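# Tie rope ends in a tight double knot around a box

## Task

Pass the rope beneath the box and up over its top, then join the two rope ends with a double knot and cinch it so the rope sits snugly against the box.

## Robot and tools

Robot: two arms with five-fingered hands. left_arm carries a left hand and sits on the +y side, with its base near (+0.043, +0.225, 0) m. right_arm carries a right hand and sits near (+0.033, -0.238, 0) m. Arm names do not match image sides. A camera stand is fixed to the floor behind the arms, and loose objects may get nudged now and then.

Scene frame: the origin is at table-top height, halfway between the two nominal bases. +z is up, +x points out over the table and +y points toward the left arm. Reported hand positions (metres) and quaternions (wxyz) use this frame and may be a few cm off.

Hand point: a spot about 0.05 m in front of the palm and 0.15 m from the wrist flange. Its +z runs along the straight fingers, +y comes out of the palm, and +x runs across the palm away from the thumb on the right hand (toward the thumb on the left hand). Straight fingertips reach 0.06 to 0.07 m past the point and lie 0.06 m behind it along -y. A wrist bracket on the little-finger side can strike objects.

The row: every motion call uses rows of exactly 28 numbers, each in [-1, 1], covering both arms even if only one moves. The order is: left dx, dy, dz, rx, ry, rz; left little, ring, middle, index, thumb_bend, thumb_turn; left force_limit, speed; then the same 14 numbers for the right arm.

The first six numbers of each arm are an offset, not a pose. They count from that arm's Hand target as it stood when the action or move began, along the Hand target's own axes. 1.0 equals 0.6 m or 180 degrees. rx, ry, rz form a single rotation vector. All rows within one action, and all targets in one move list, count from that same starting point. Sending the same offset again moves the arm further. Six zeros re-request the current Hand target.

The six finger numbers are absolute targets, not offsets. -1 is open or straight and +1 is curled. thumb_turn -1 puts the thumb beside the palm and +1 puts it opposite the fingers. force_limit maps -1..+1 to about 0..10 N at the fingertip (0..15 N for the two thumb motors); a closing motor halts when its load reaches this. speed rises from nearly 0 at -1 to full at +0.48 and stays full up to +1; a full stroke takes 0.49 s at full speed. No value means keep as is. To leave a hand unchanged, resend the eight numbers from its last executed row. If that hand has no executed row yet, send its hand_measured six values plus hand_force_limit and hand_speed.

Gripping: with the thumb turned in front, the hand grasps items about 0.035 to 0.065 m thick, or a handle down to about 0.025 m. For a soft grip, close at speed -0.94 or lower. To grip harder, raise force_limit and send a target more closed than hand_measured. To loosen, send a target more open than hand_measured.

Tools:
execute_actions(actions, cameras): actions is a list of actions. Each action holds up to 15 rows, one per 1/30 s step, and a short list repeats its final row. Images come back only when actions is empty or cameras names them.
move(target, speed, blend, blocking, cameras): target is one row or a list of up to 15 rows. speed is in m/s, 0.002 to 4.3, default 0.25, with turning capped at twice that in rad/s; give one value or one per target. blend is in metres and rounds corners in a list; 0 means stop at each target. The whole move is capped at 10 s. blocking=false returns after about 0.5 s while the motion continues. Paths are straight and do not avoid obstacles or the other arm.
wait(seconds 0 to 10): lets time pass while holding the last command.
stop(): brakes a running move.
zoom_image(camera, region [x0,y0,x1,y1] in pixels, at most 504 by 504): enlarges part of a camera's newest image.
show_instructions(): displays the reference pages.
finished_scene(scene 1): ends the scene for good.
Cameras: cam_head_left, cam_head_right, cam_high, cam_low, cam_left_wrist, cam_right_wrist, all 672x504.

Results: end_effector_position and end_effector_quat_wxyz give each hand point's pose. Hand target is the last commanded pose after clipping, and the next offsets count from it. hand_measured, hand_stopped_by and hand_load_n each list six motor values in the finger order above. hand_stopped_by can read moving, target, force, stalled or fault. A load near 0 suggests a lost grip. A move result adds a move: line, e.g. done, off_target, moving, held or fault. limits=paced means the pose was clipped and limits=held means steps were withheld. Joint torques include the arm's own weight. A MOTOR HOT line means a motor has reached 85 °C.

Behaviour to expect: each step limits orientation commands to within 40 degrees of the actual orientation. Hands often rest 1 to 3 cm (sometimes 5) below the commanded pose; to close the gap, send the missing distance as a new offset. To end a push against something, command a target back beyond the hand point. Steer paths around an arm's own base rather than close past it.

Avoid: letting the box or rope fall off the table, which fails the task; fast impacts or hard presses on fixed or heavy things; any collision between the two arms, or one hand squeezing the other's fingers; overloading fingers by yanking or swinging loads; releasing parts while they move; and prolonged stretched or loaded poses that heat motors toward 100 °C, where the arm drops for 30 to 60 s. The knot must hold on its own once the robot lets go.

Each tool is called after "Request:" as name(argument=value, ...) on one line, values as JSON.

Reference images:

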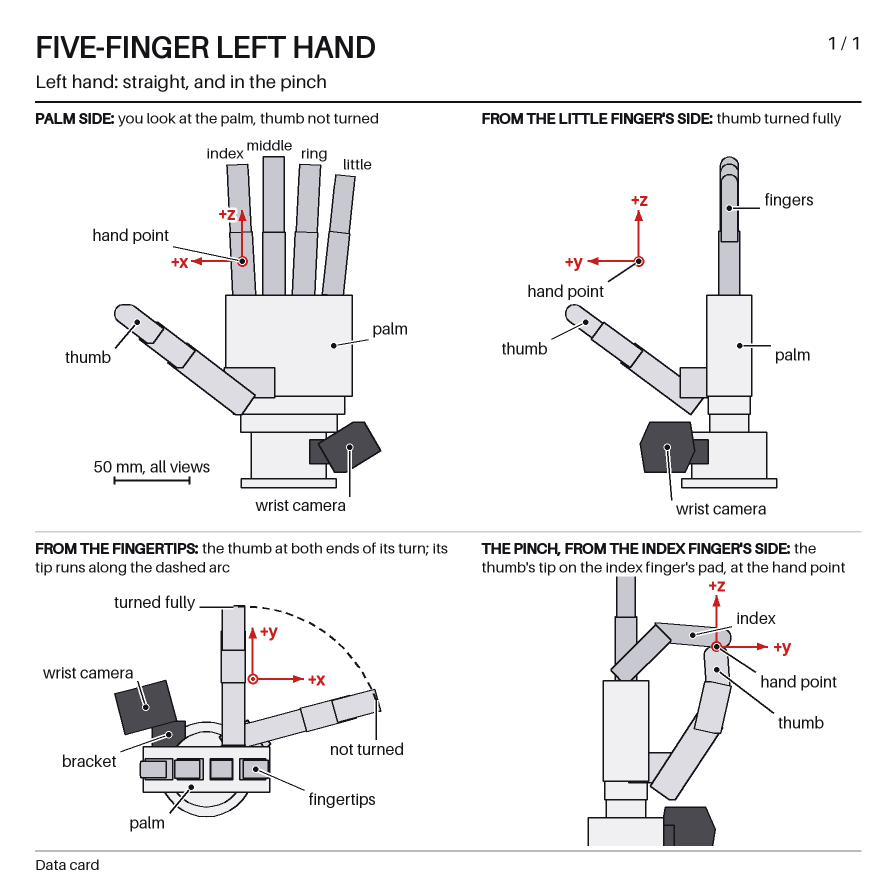

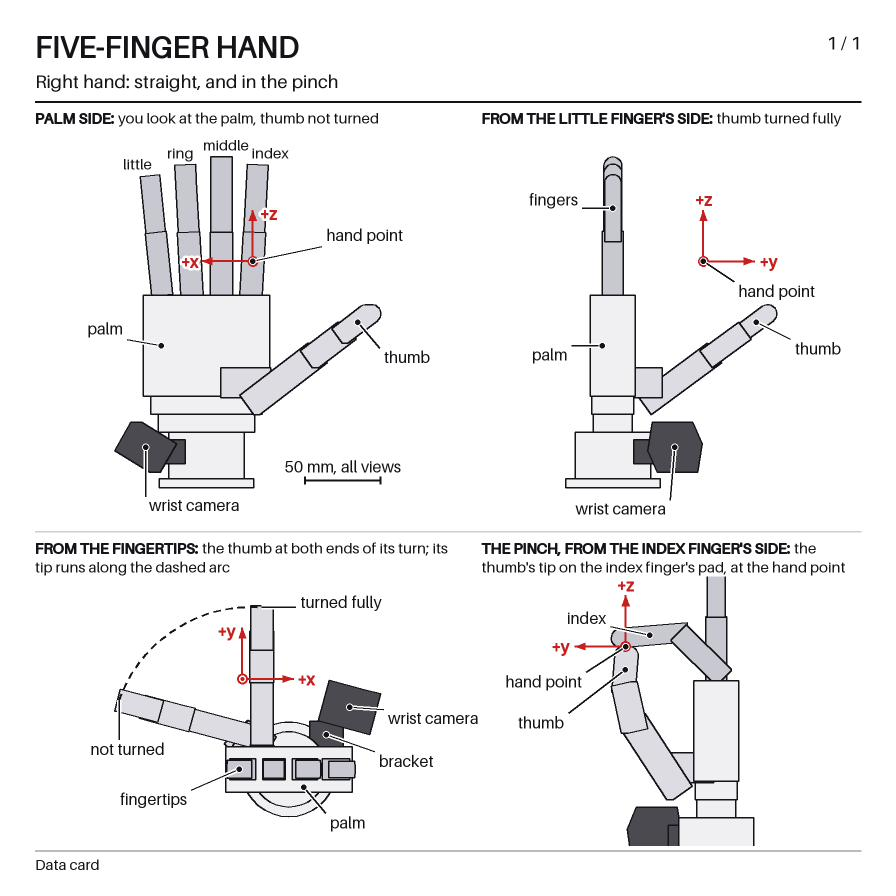

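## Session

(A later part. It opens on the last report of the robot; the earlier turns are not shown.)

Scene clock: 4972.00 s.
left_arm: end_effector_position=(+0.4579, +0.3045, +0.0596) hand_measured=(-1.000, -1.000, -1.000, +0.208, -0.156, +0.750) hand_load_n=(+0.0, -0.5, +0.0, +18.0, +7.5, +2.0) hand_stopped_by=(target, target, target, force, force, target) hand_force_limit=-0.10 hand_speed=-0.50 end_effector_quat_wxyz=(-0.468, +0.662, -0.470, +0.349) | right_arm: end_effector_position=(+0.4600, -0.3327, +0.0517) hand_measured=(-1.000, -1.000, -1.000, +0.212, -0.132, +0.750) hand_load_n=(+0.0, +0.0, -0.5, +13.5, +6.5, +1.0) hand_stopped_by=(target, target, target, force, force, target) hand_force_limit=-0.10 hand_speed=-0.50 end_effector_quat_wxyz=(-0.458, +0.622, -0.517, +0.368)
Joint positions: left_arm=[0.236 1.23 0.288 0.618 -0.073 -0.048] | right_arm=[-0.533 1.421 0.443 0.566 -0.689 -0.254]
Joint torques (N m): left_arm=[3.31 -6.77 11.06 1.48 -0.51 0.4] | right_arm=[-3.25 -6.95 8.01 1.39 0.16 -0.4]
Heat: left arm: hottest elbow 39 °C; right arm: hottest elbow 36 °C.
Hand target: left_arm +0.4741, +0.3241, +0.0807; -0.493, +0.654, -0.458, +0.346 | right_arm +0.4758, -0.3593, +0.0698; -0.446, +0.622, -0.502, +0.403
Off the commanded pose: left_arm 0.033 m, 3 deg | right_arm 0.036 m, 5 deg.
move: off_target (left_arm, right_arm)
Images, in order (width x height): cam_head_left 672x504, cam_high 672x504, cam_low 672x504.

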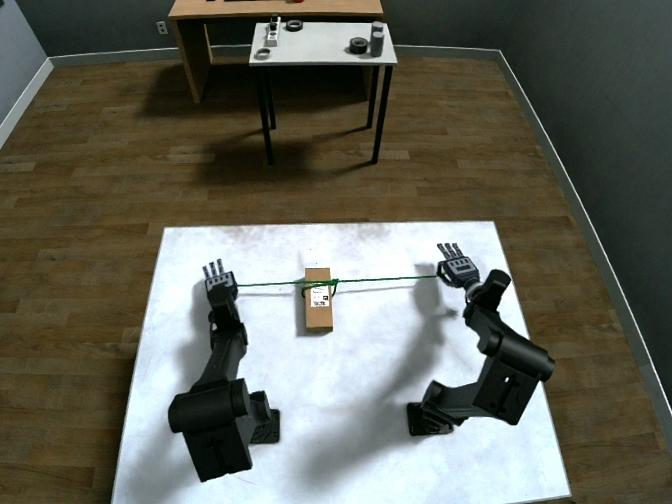

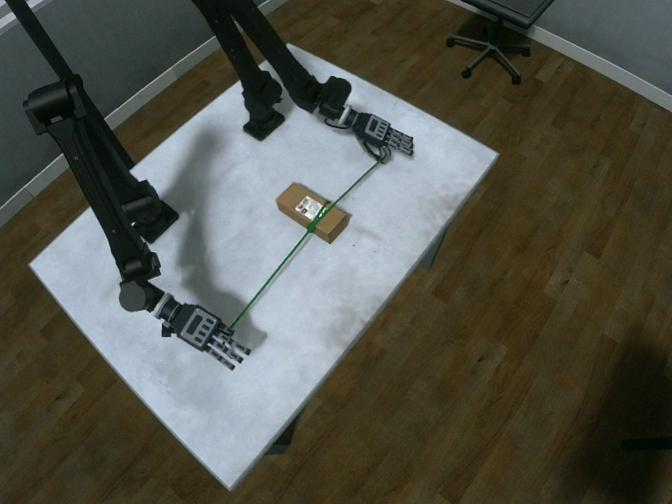

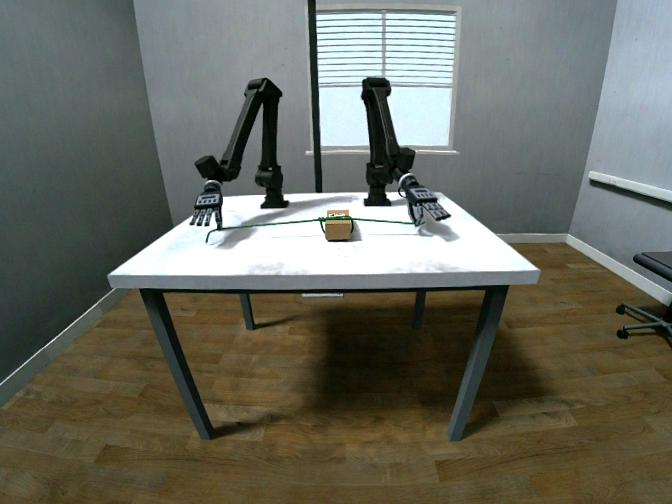

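Request:
move(target=[-0.047,-0.014,0.013,0,0,0,-1,-1,-1,0.41,0.0,0.75,-0.1,-0.5,0.0493,-0.01,-0.012,0,0,0,-1,-1,-1,0.41,0.0,0.75,-0.1,-0.5], speed=0.08, cameras=["cam_head_left","cam_high","cam_low"])

Request:
zoom_image(camera="cam_high", region=[260, 170, 370, 270])

Request:
zoom_image(camera="cam_low", region=[290, 190, 390, 260])

Scene clock: 4981.00 s.
left_arm: end_effector_position=(+0.4562, +0.3169, +0.0618) hand_measured=(-1.000, -1.000, -1.000, +0.208, -0.156, +0.750) hand_load_n=(+0.5, +0.0, +0.0, +17.0, +8.5, +3.0) hand_stopped_by=(target, target, target, force, force, target) hand_force_limit=-0.10 hand_speed=-0.50 end_effector_quat_wxyz=(-0.451, +0.663, -0.475, +0.363) | right_arm: end_effector_position=(+0.4543, -0.3410, +0.0563) hand_measured=(-1.000, -1.000, -1.000, +0.212, -0.132, +0.750) hand_load_n=(+0.0, +0.0, +0.0, +14.5, +7.5, +3.0) hand_stopped_by=(target, target, target, force, force, target) hand_force_limit=-0.10 hand_speed=-0.50 end_effector_quat_wxyz=(-0.473, +0.621, -0.523, +0.342)
Joint positions: left_arm=[0.319 1.226 0.304 0.587 0.046 -0.041] | right_arm=[-0.584 1.419 0.476 0.48 -0.773 -0.261]
Joint torques (N m): left_arm=[5.01 -6.71 12.05 1.59 -1.31 0.61] | right_arm=[-5.36 -7.12 9.29 1.94 0.86 -0.64]
Heat: left arm: hottest elbow 39 °C; right arm: hottest elbow 36 °C.
Hand target: left_arm +0.4736, +0.3539, +0.0865; -0.493, +0.654, -0.458, +0.346 | right_arm +0.4755, -0.3888, +0.0792; -0.446, +0.622, -0.502, +0.403
Off the commanded pose: left_arm 0.048 m, 6 deg | right_arm 0.057 m, 8 deg.
move: off_target (left_arm, right_arm)
Images, in order (width x height): cam_head_left 672x504, cam_high 672x504, cam_low 672x504.

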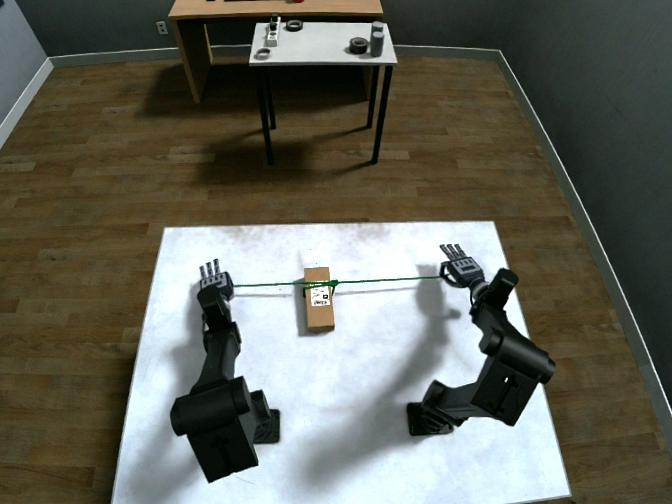

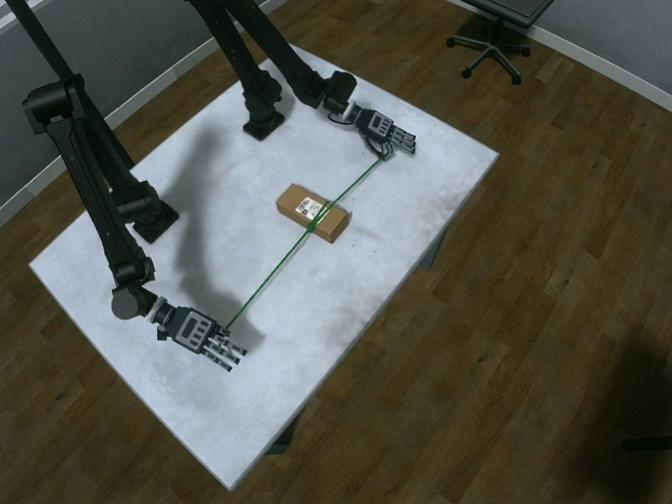

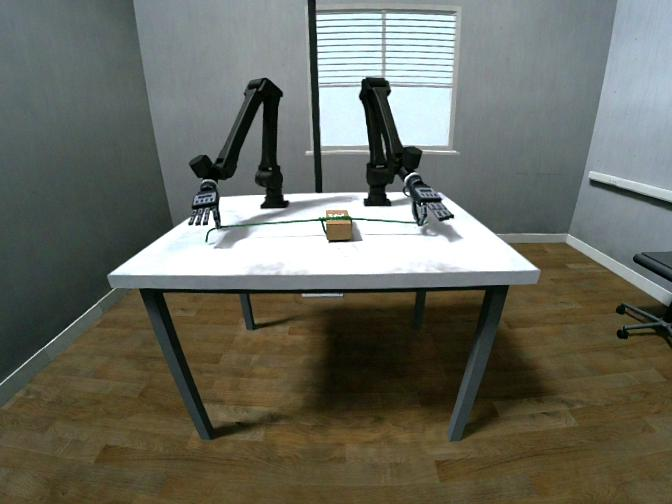

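Scaled by 4.582 from the camera's 672x504 image, which has a finer 960x720 frame.

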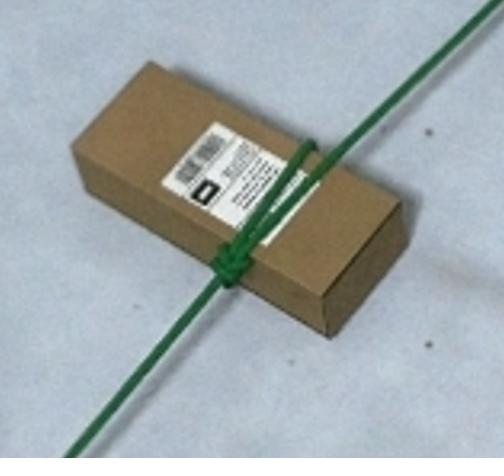

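Scaled by 5.040 from the camera's 672x504 image, which has a finer 960x720 frame.

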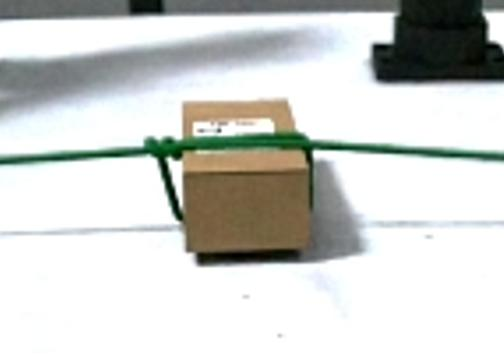

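Request:
move(target=[0,-0.112,-0.0322,0,0,0,-1,-1,-1,0.41,0.0,0.75,-0.1,-0.5,0,-0.112,-0.0322,0,0,0,-1,-1,-1,0.41,0.0,0.75,-0.1,-0.5], speed=0.08, cameras=["cam_head_left","cam_high","cam_low"])

Request:
zoom_image(camera="cam_high", region=[260, 170, 370, 270])

Request:
zoom_image(camera="cam_low", region=[290, 190, 390, 260])

Scene clock: 4991.43 s.
left_arm: end_effector_position=(+0.4540, +0.3166, +0.1155) hand_measured=(-1.000, -1.000, -1.000, +0.208, -0.156, +0.750) hand_load_n=(+0.0, +0.0, +0.0, +17.0, +9.0, +3.0) hand_stopped_by=(target, target, target, force, force, target) hand_force_limit=-0.10 hand_speed=-0.50 end_effector_quat_wxyz=(-0.442, +0.669, -0.479, +0.357) | right_arm: end_effector_position=(+0.4523, -0.3415, +0.1162) hand_measured=(-1.000, -1.000, -1.000, +0.212, -0.132, +0.750) hand_load_n=(+0.0, +0.0, +0.0, +14.5, +8.0, +3.0) hand_stopped_by=(target, target, target, force, force, target) hand_force_limit=-0.10 hand_speed=-0.50 end_effector_quat_wxyz=(-0.471, +0.621, -0.527, +0.339)
Joint positions: left_arm=[0.32 1.016 0.392 0.262 0.047 -0.041] | right_arm=[-0.587 1.233 0.546 0.214 -0.771 -0.262]
Joint torques (N m): left_arm=[4.72 -6.3 15.32 1.85 -1.44 0.6] | right_arm=[-4.42 -6.42 11.15 1.83 1.04 -0.59]
Heat: left arm: hottest elbow 39 °C; right arm: hottest elbow 37 °C.
Hand target: left_arm +0.4734, +0.3540, +0.1564; -0.493, +0.654, -0.458, +0.346 | right_arm +0.4749, -0.3852, +0.1490; -0.446, +0.622, -0.502, +0.403
Off the commanded pose: left_arm 0.059 m, 7 deg | right_arm 0.059 m, 8 deg.
move: off_target (left_arm, right_arm)
Images, in order (width x height): cam_head_left 672x504, cam_high 672x504, cam_low 672x504.

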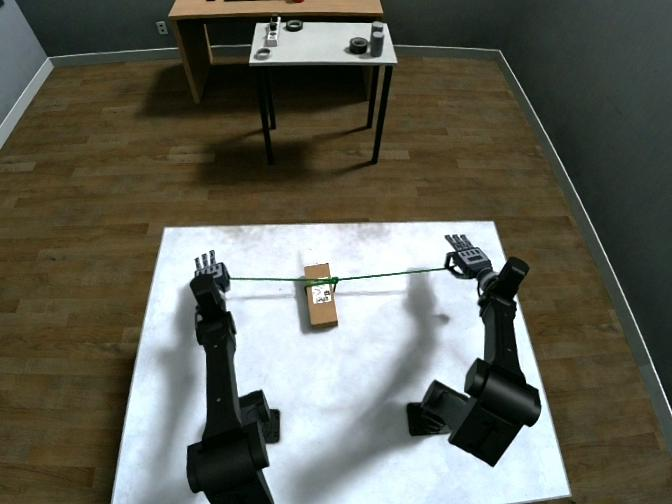

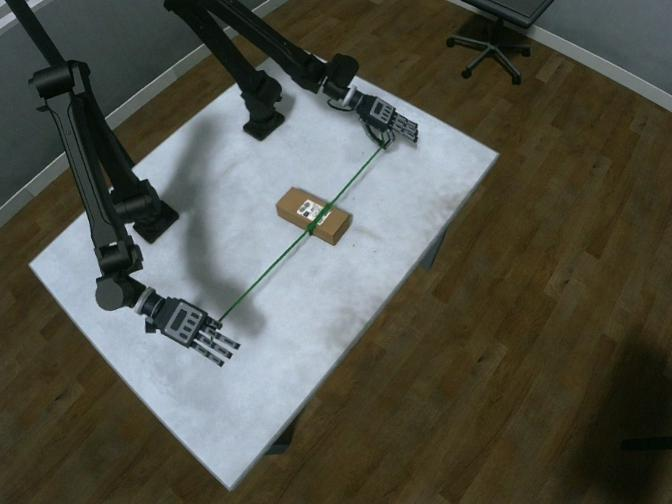

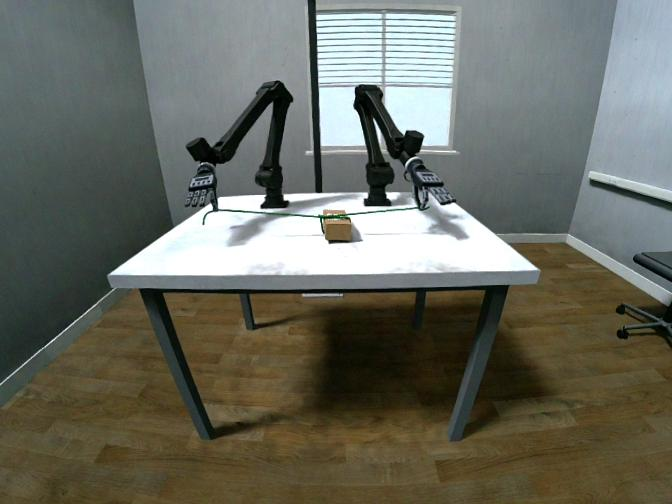

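Scaled by 4.582 from the camera's 672x504 image, which has a finer 960x720 frame.

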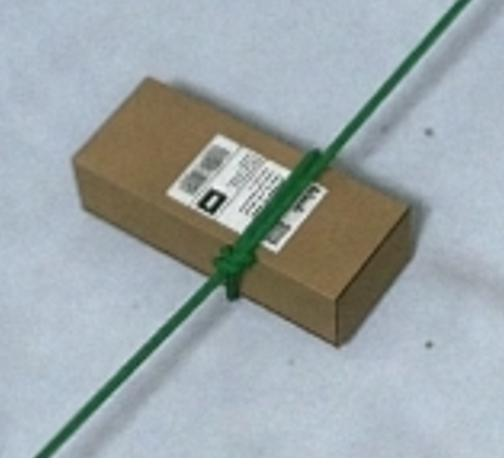

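Scaled by 5.040 from the camera's 672x504 image, which has a finer 960x720 frame.

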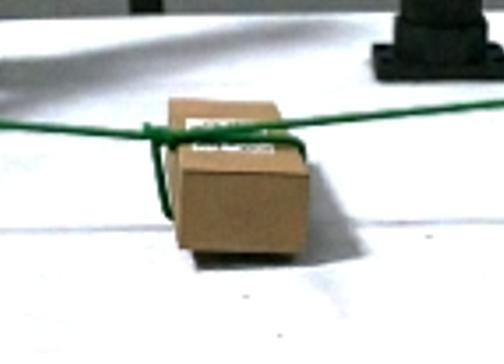

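Request:
move(target=[-0.0235,-0.056,-0.01,0,0,0,-1,-1,-1,0.41,0.0,0.75,-0.1,-0.5,0.0246,-0.052,-0.018,0,0,0,-1,-1,-1,0.41,0.0,0.75,-0.1,-0.5], speed=0.08, cameras=["cam_head_left","cam_high","cam_low"])

Request:
zoom_image(camera="cam_high", region=[260, 170, 370, 270])

Request:
zoom_image(camera="cam_low", region=[290, 190, 390, 260])

Scene clock: 4999.83 s.
left_arm: end_effector_position=(+0.4546, +0.3208, +0.1439) hand_measured=(-1.000, -1.000, -1.000, +0.208, -0.156, +0.750) hand_load_n=(+0.0, +0.0, +0.0, +16.5, +9.5, +4.0) hand_stopped_by=(target, target, target, force, force, target) hand_force_limit=-0.10 hand_speed=-0.50 end_effector_quat_wxyz=(-0.431, +0.670, -0.482, +0.364) | right_arm: end_effector_position=(+0.4541, -0.3418, +0.1448) hand_measured=(-1.000, -1.000, -1.000, +0.212, -0.132, +0.750) hand_load_n=(+0.0, -0.5, +0.0, +13.5, +8.0, +3.0) hand_stopped_by=(target, target, target, force, force, target) hand_force_limit=-0.10 hand_speed=-0.50 end_effector_quat_wxyz=(-0.478, +0.622, -0.529, +0.324)
Joint positions: left_arm=[0.353 0.959 0.455 0.13 0.101 -0.038] | right_arm=[-0.593 1.189 0.611 0.081 -0.798 -0.263]
Joint torques (N m): left_arm=[5.89 -6.18 16.64 1.94 -1.76 0.7] | right_arm=[-6.59 -6.3 12.15 1.91 1.13 -0.73]
Heat: left arm: hottest elbow 41 °C; right arm: hottest elbow 39 °C.
Hand target: left_arm +0.4718, +0.3684, +0.1904; -0.493, +0.654, -0.458, +0.346 | right_arm +0.4755, -0.3982, +0.1827; -0.446, +0.622, -0.502, +0.403
Off the commanded pose: left_arm 0.069 m, 8 deg | right_arm 0.071 m, 10 deg.
move: off_target (left_arm, right_arm)
Images, in order (width x height): cam_head_left 672x504, cam_high 672x504, cam_low 672x504.

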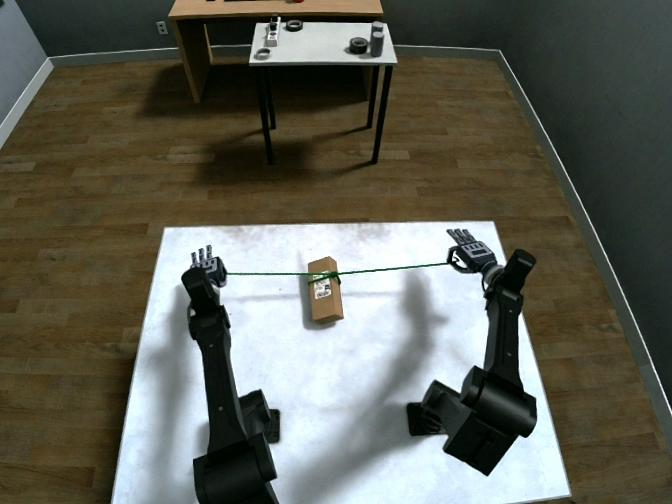

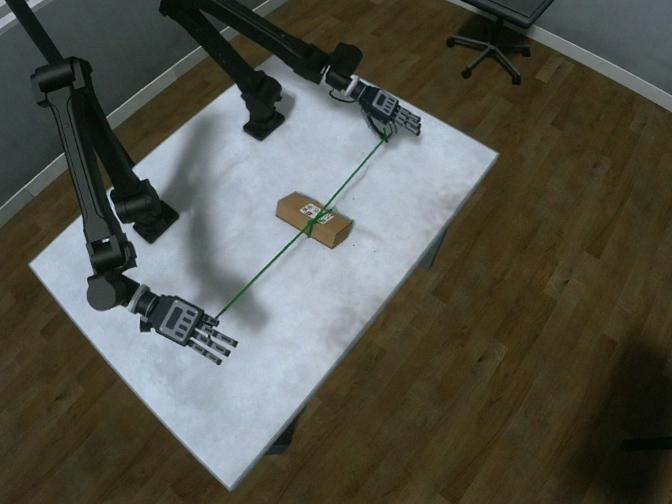

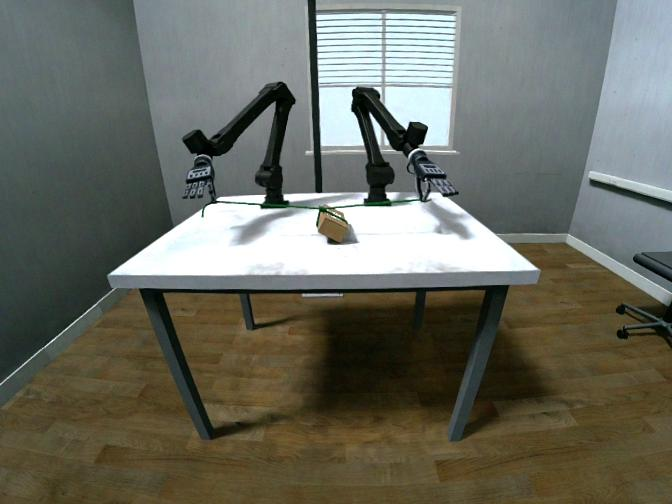

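Scaled by 4.582 from the camera's 672x504 image, which has a finer 960x720 frame.

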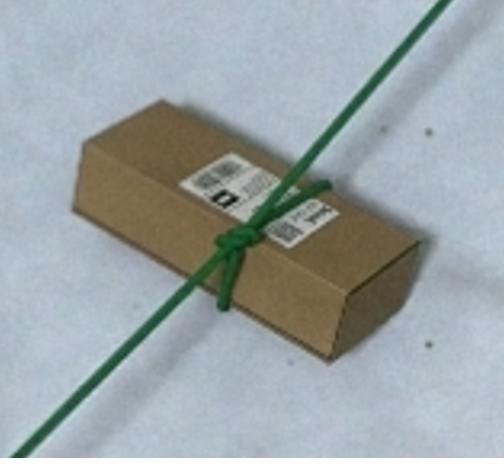

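Scaled by 5.040 from the camera's 672x504 image, which has a finer 960x720 frame.

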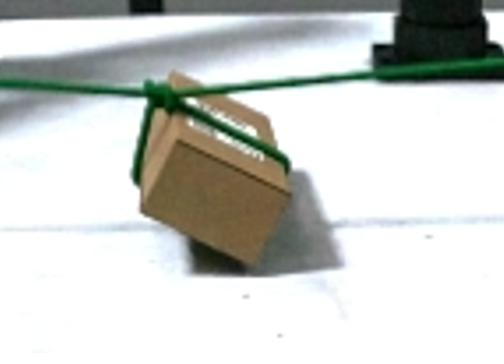

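Request:
move(target=[[0.0235,0.056,0.01,0,0,0,-1,-1,-1,0.41,0.0,0.75,-0.1,-0.5,-0.0246,0.052,0.018,0,0,0,-1,-1,-1,0.41,0.0,0.75,-0.1,-0.5],[0.047,0.136,0.03,0,0,0,-1,-1,-1,0.41,0.0,0.75,-0.1,-0.5,-0.0492,0.132,0.044,0,0,0,-1,-1,-1,0.41,0.0,0.75,-0.1,-0.5]], speed=0.05, cameras=["cam_head_left","cam_high","cam_low"])

Request:
zoom_image(camera="cam_high", region=[260, 170, 370, 270])

Request:
zoom_image(camera="cam_low", region=[290, 190, 390, 260])

Scene clock: 5008.30 s.
left_arm: end_effector_position=(+0.4735, +0.3453, +0.1076) hand_measured=(-1.000, -1.000, -1.000, +0.208, -0.156, +0.750) hand_load_n=(+0.0, +0.0, +0.0, +17.5, +7.5, +1.5) hand_stopped_by=(target, target, target, force, force, target) hand_force_limit=-0.10 hand_speed=-0.50 end_effector_quat_wxyz=(-0.494, +0.657, -0.457, +0.340) | right_arm: end_effector_position=(+0.4709, -0.3779, +0.0987) hand_measured=(-1.000, -1.000, -1.000, +0.212, -0.130, +0.750) hand_load_n=(-0.5, +0.0, +0.0, +0.0, +0.0, +0.0) hand_stopped_by=(target, target, target, force, force, target) hand_force_limit=-0.10 hand_speed=-0.50 end_effector_quat_wxyz=(-0.444, +0.619, -0.509, +0.402)
Joint positions: left_arm=[0.33 1.144 0.387 0.471 -0.028 -0.004] | right_arm=[-0.612 1.338 0.538 0.415 -0.719 -0.309]
Joint torques (N m): left_arm=[0.32 -5.42 8.17 2.45 -0.14 0.11] | right_arm=[0.67 -5.77 5.64 2.61 -0.04 -0.05]
Heat: left arm: hottest elbow 41 °C; right arm: hottest elbow 39 °C.
Hand target: left_arm +0.4767, +0.3402, +0.1070; -0.493, +0.654, -0.458, +0.346 | right_arm +0.4746, -0.3730, +0.0979; -0.446, +0.622, -0.502, +0.403
Off the commanded pose: left_arm 0.006 m, 1 deg | right_arm 0.006 m, 1 deg.
move: done
Images, in order (width x height): cam_head_left 672x504, cam_high 672x504, cam_low 672x504.

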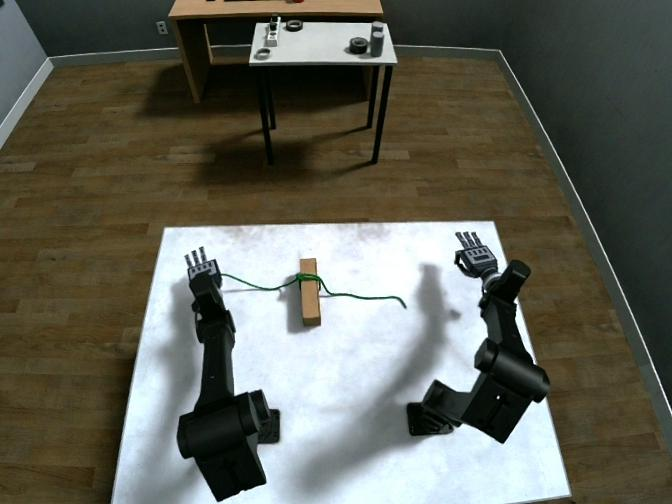

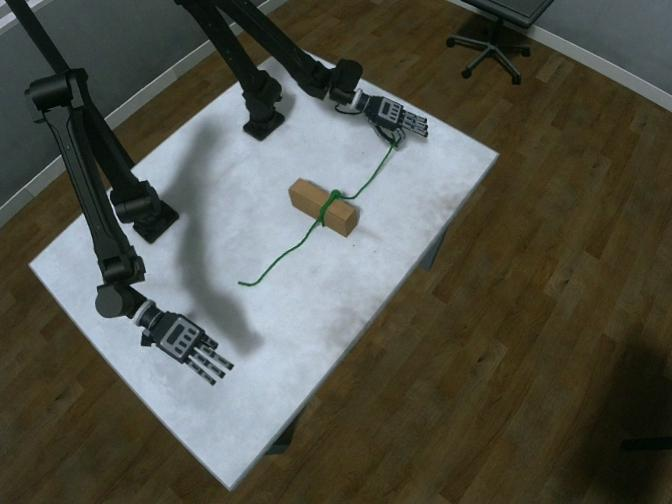

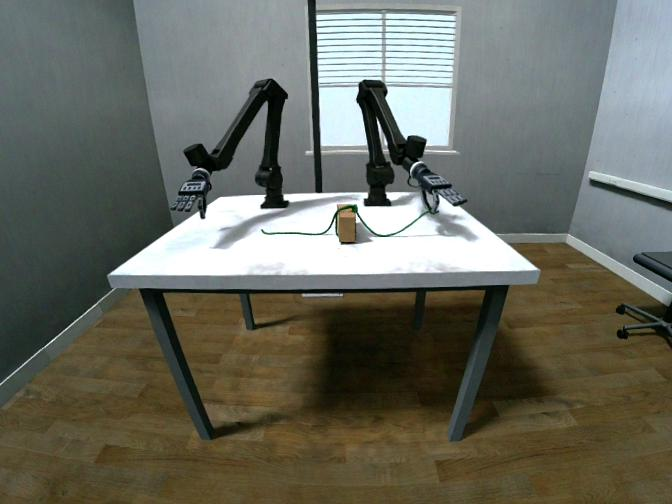

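Scaled by 4.582 from the camera's 672x504 image, which has a finer 960x720 frame.

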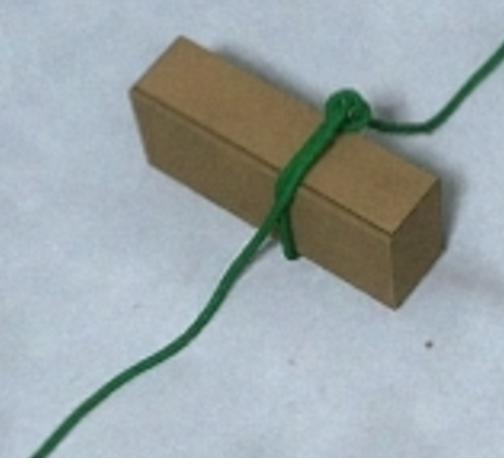

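Scaled by 5.040 from the camera's 672x504 image, which has a finer 960x720 frame.

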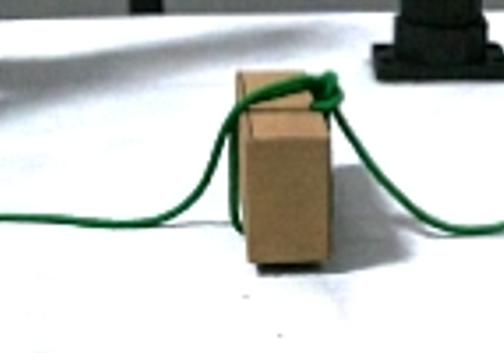

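Request:
move(target=[[0.047,0.1249,0.018,0,0,0,-1,-1,-1,0.41,0.0,0.75,-0.1,-0.5,-0.4032,-0.0641,-0.1996,0,0,0,-1,-1,-1,-0.15,-0.17,0.75,0,-0.3],[0.047,0.1249,0.018,0,0,0,-1,-1,-1,-0.15,-0.17,0.75,0,-0.3,-0.4032,-0.0641,-0.1996,0,0,0,-1,-1,-1,-0.15,-0.17,0.75,0,-0.3],[0.047,-0.0353,-0.028,0,0,0,-1,-1,-1,-0.15,-0.17,0.75,0,-0.3,-0.4032,-0.0641,-0.1996,0,0,0,-1,-1,-1,-0.15,-0.17,0.75,0,-0.3]], speed=0.15, cameras=["all"])

Request:
zoom_image(camera="cam_high", region=[270, 170, 370, 250])

Request:
zoom_image(camera="cam_right_wrist", region=[170, 0, 672, 504])

Request:
zoom_image(camera="cam_low", region=[310, 190, 390, 260])

Scene clock: 5040.57 s.
left_arm: end_effector_position=(+0.4585, +0.3121, +0.1077) hand_measured=(-1.000, -1.000, -1.000, -0.150, -0.170, +0.750) hand_load_n=(+0.0, +0.0, +0.0, +0.0, +0.0, +0.0) hand_stopped_by=(target, target, target, target, target, target) hand_force_limit=0.00 hand_speed=-0.30 end_effector_quat_wxyz=(-0.484, +0.663, -0.465, +0.330) | right_arm: end_effector_position=(+0.3302, -0.1545, +0.1468) hand_measured=(-1.000, -1.000, -1.000, -0.150, -0.170, +0.750) hand_load_n=(+0.0, +0.0, -0.5, +0.0, +0.0, +0.0) hand_stopped_by=(target, target, target, target, target, target) hand_force_limit=0.00 hand_speed=-0.30 end_effector_quat_wxyz=(-0.437, +0.626, -0.502, +0.407)
Joint positions: left_arm=[0.224 1.045 0.357 0.367 -0.13 -0.029] | right_arm=[0.242 0.339 0.242 -0.195 0.094 -0.046]
Joint torques (N m): left_arm=[0.21 -5.54 12.93 1.42 -0.16 0.07] | right_arm=[0.73 1.26 8.77 1.47 0.2 0.12]
Heat: left arm: hottest elbow 40 °C; right arm: hottest elbow 38 °C.
Hand target: left_arm +0.4766, +0.3100, +0.1319; -0.493, +0.654, -0.458, +0.346 | right_arm +0.3297, -0.1492, +0.1549; -0.446, +0.622, -0.502, +0.403
Off the commanded pose: left_arm 0.030 m, 3 deg | right_arm 0.010 m, 1 deg.
move: off_target (left_arm)

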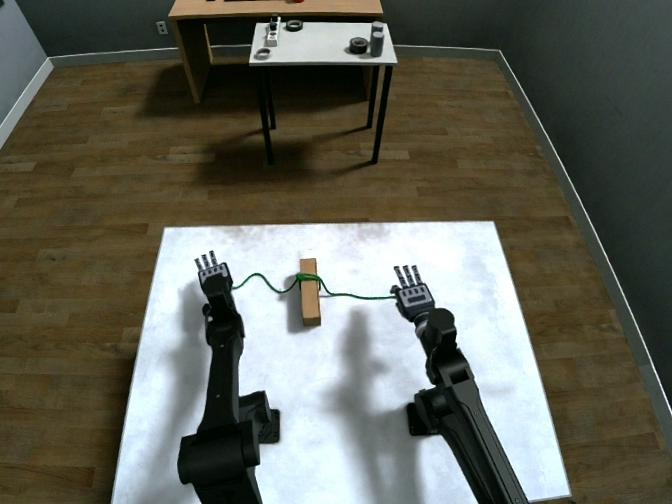

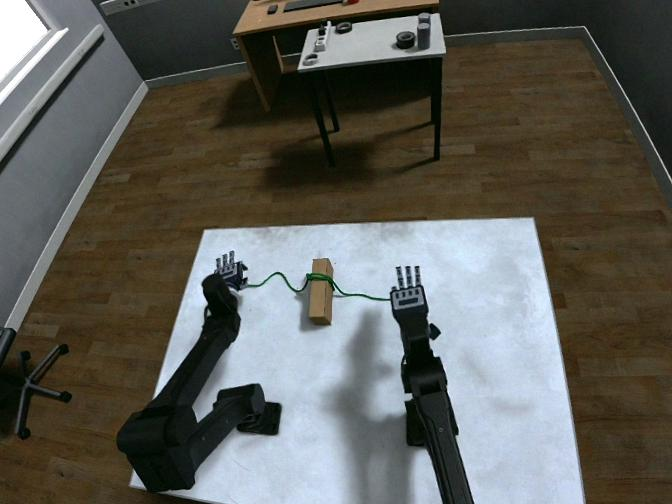

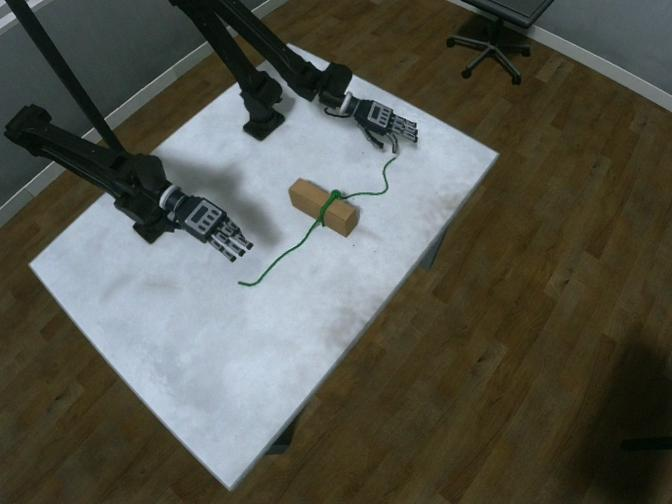

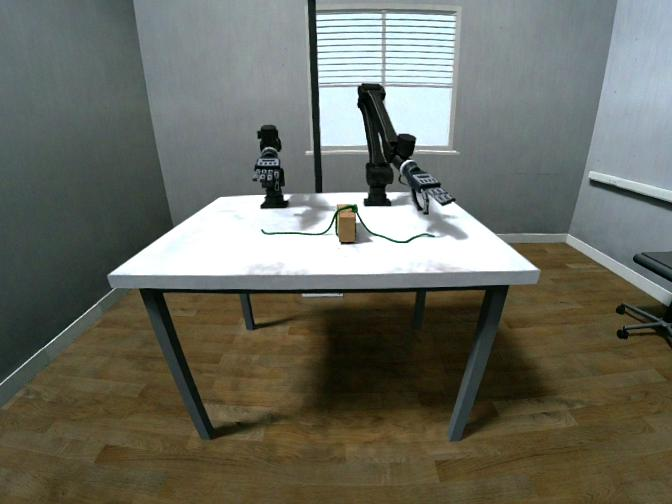

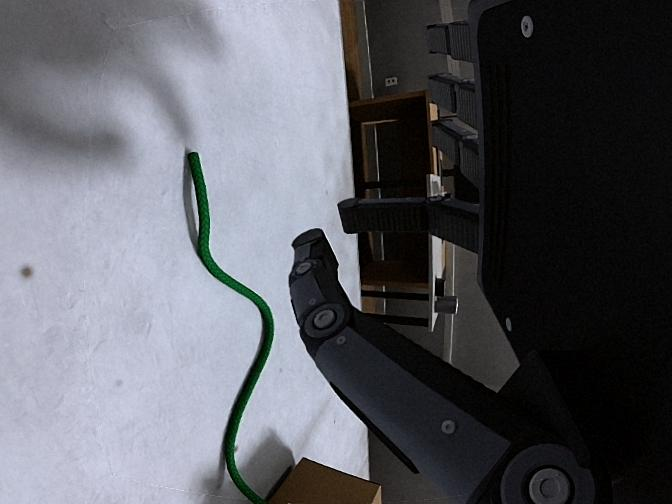

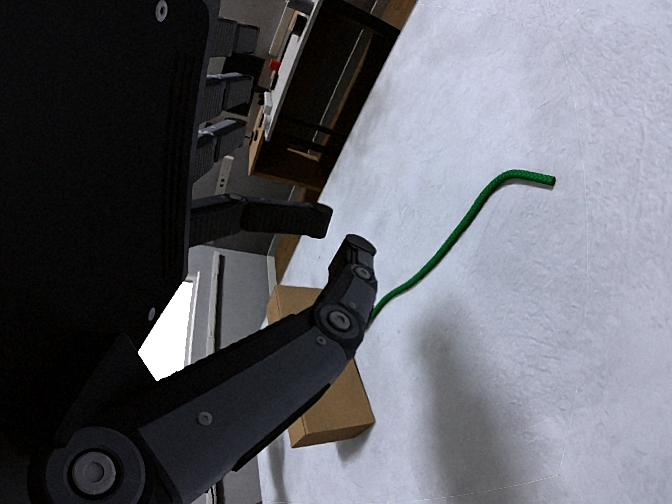

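Scaled by 5.040 from the camera's 672x504 image, which has a finer 960x720 frame.

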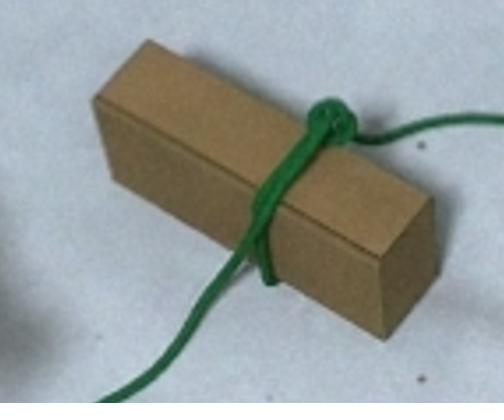

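Scaled by 1.000.

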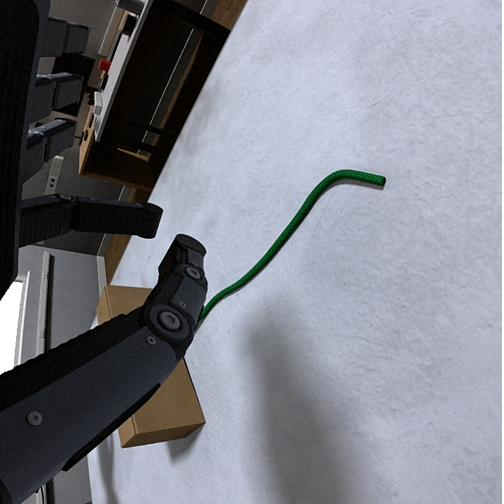

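Scaled by 6.300 from the camera's 672x504 image, which has a finer 960x720 frame.

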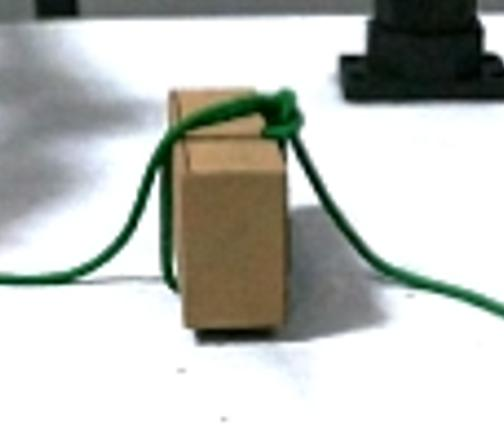

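Request:
move(target=[0.0885,0.036,-0.2944,0,0.1068,0.0307,-1,-1,-1,-0.15,-0.17,0.75,0,-0.3,-0.0493,-0.0905,-0.017,0,-0.1602,-0.046,-1,-1,-1,-0.15,-0.17,0.75,0,-0.3], speed=0.2, cameras=["cam_left_wrist","cam_right_wrist","cam_head_left","cam_head_right"])

Request:
zoom_image(camera="cam_head_left", region=[280, 240, 350, 340])

Request:
zoom_image(camera="cam_head_right", region=[290, 240, 360, 340])

Scene clock: 5061.97 s.
left_arm: end_effector_position=(+0.3308, +0.2031, +0.1565) hand_measured=(-1.000, -1.000, -1.000, -0.150, -0.170, +0.750) hand_load_n=(-0.5, +0.0, +0.0, +0.0, +0.0, +0.0) hand_stopped_by=(target, target, target, target, target, target) hand_force_limit=0.00 hand_speed=-0.30 end_effector_quat_wxyz=(-0.425, +0.571, -0.560, +0.424) | right_arm: end_effector_position=(+0.3173, -0.1112, +0.1825) hand_measured=(-1.000, -1.000, -1.000, -0.150, -0.170, +0.750) hand_load_n=(+0.0, +0.0, +0.0, +0.0, +0.0, +0.0) hand_stopped_by=(target, target, target, target, target, target) hand_force_limit=0.00 hand_speed=-0.30 end_effector_quat_wxyz=(-0.524, +0.740, -0.341, +0.246)
Joint positions: left_arm=[0.067 0.204 0.244 -0.324 0.055 0.007] | right_arm=[-0.011 0.543 0.412 -0.3 -0.663 -0.283]
Joint torques (N m): left_arm=[0.21 0.79 11.48 1.48 -0.11 0.25] | right_arm=[-2.14 0.97 11.43 1.32 -0.29 -0.21]
Heat: left arm: hottest elbow 42 °C; right arm: hottest elbow 39 °C.
Hand target: left_arm +0.3295, +0.2001, +0.1597; -0.426, +0.564, -0.565, +0.426 | right_arm +0.3293, -0.1163, +0.2082; -0.527, +0.737, -0.329, +0.267
Off the commanded pose: left_arm 0.004 m, 1 deg | right_arm 0.029 m, 3 deg.
move: off_target (right_arm)
Images, in order (width x height): cam_head_left 672x504, cam_head_right 672x504, cam_left_wrist 672x504, cam_right_wrist 672x504.

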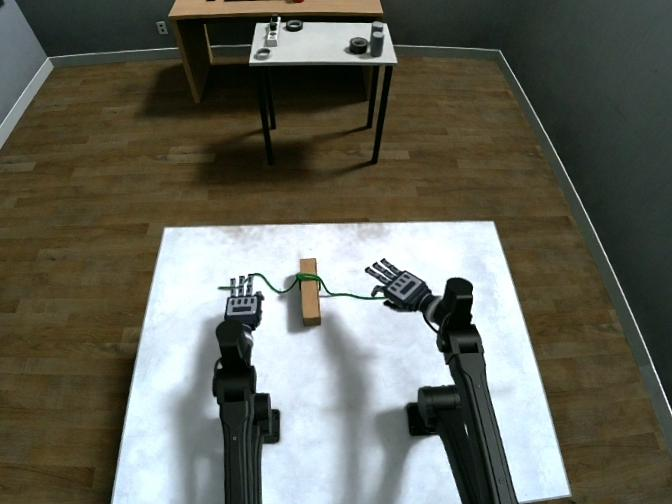

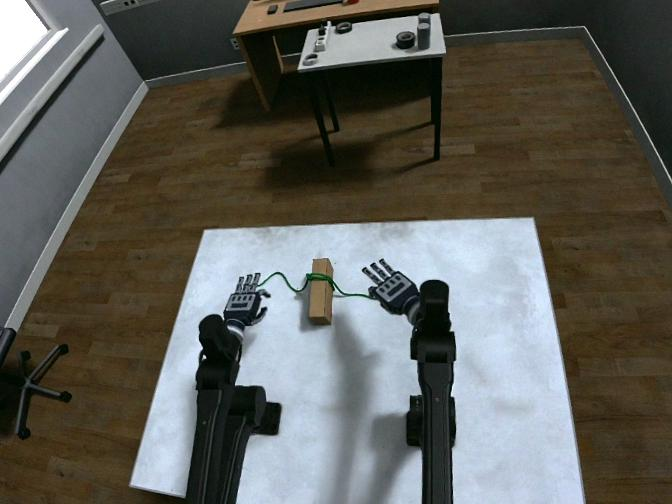

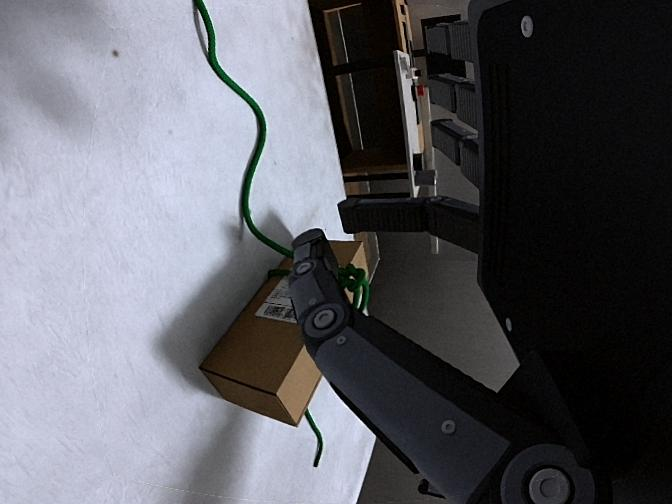

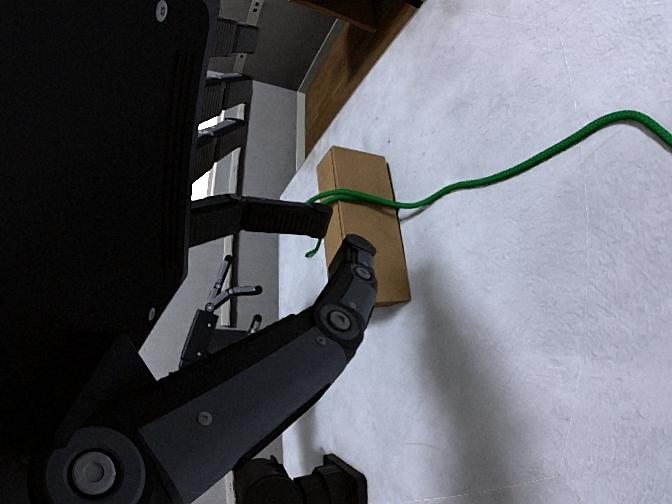

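Scaled by 5.040 from the camera's 672x504 image, which has a finer 960x720 frame.

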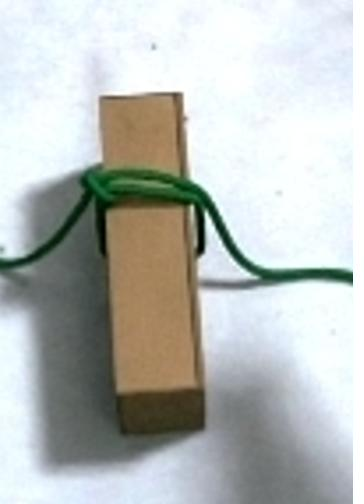

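Scaled by 5.040 from the camera's 672x504 image, which has a finer 960x720 frame.

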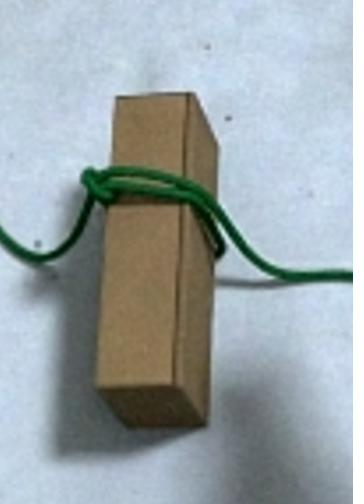

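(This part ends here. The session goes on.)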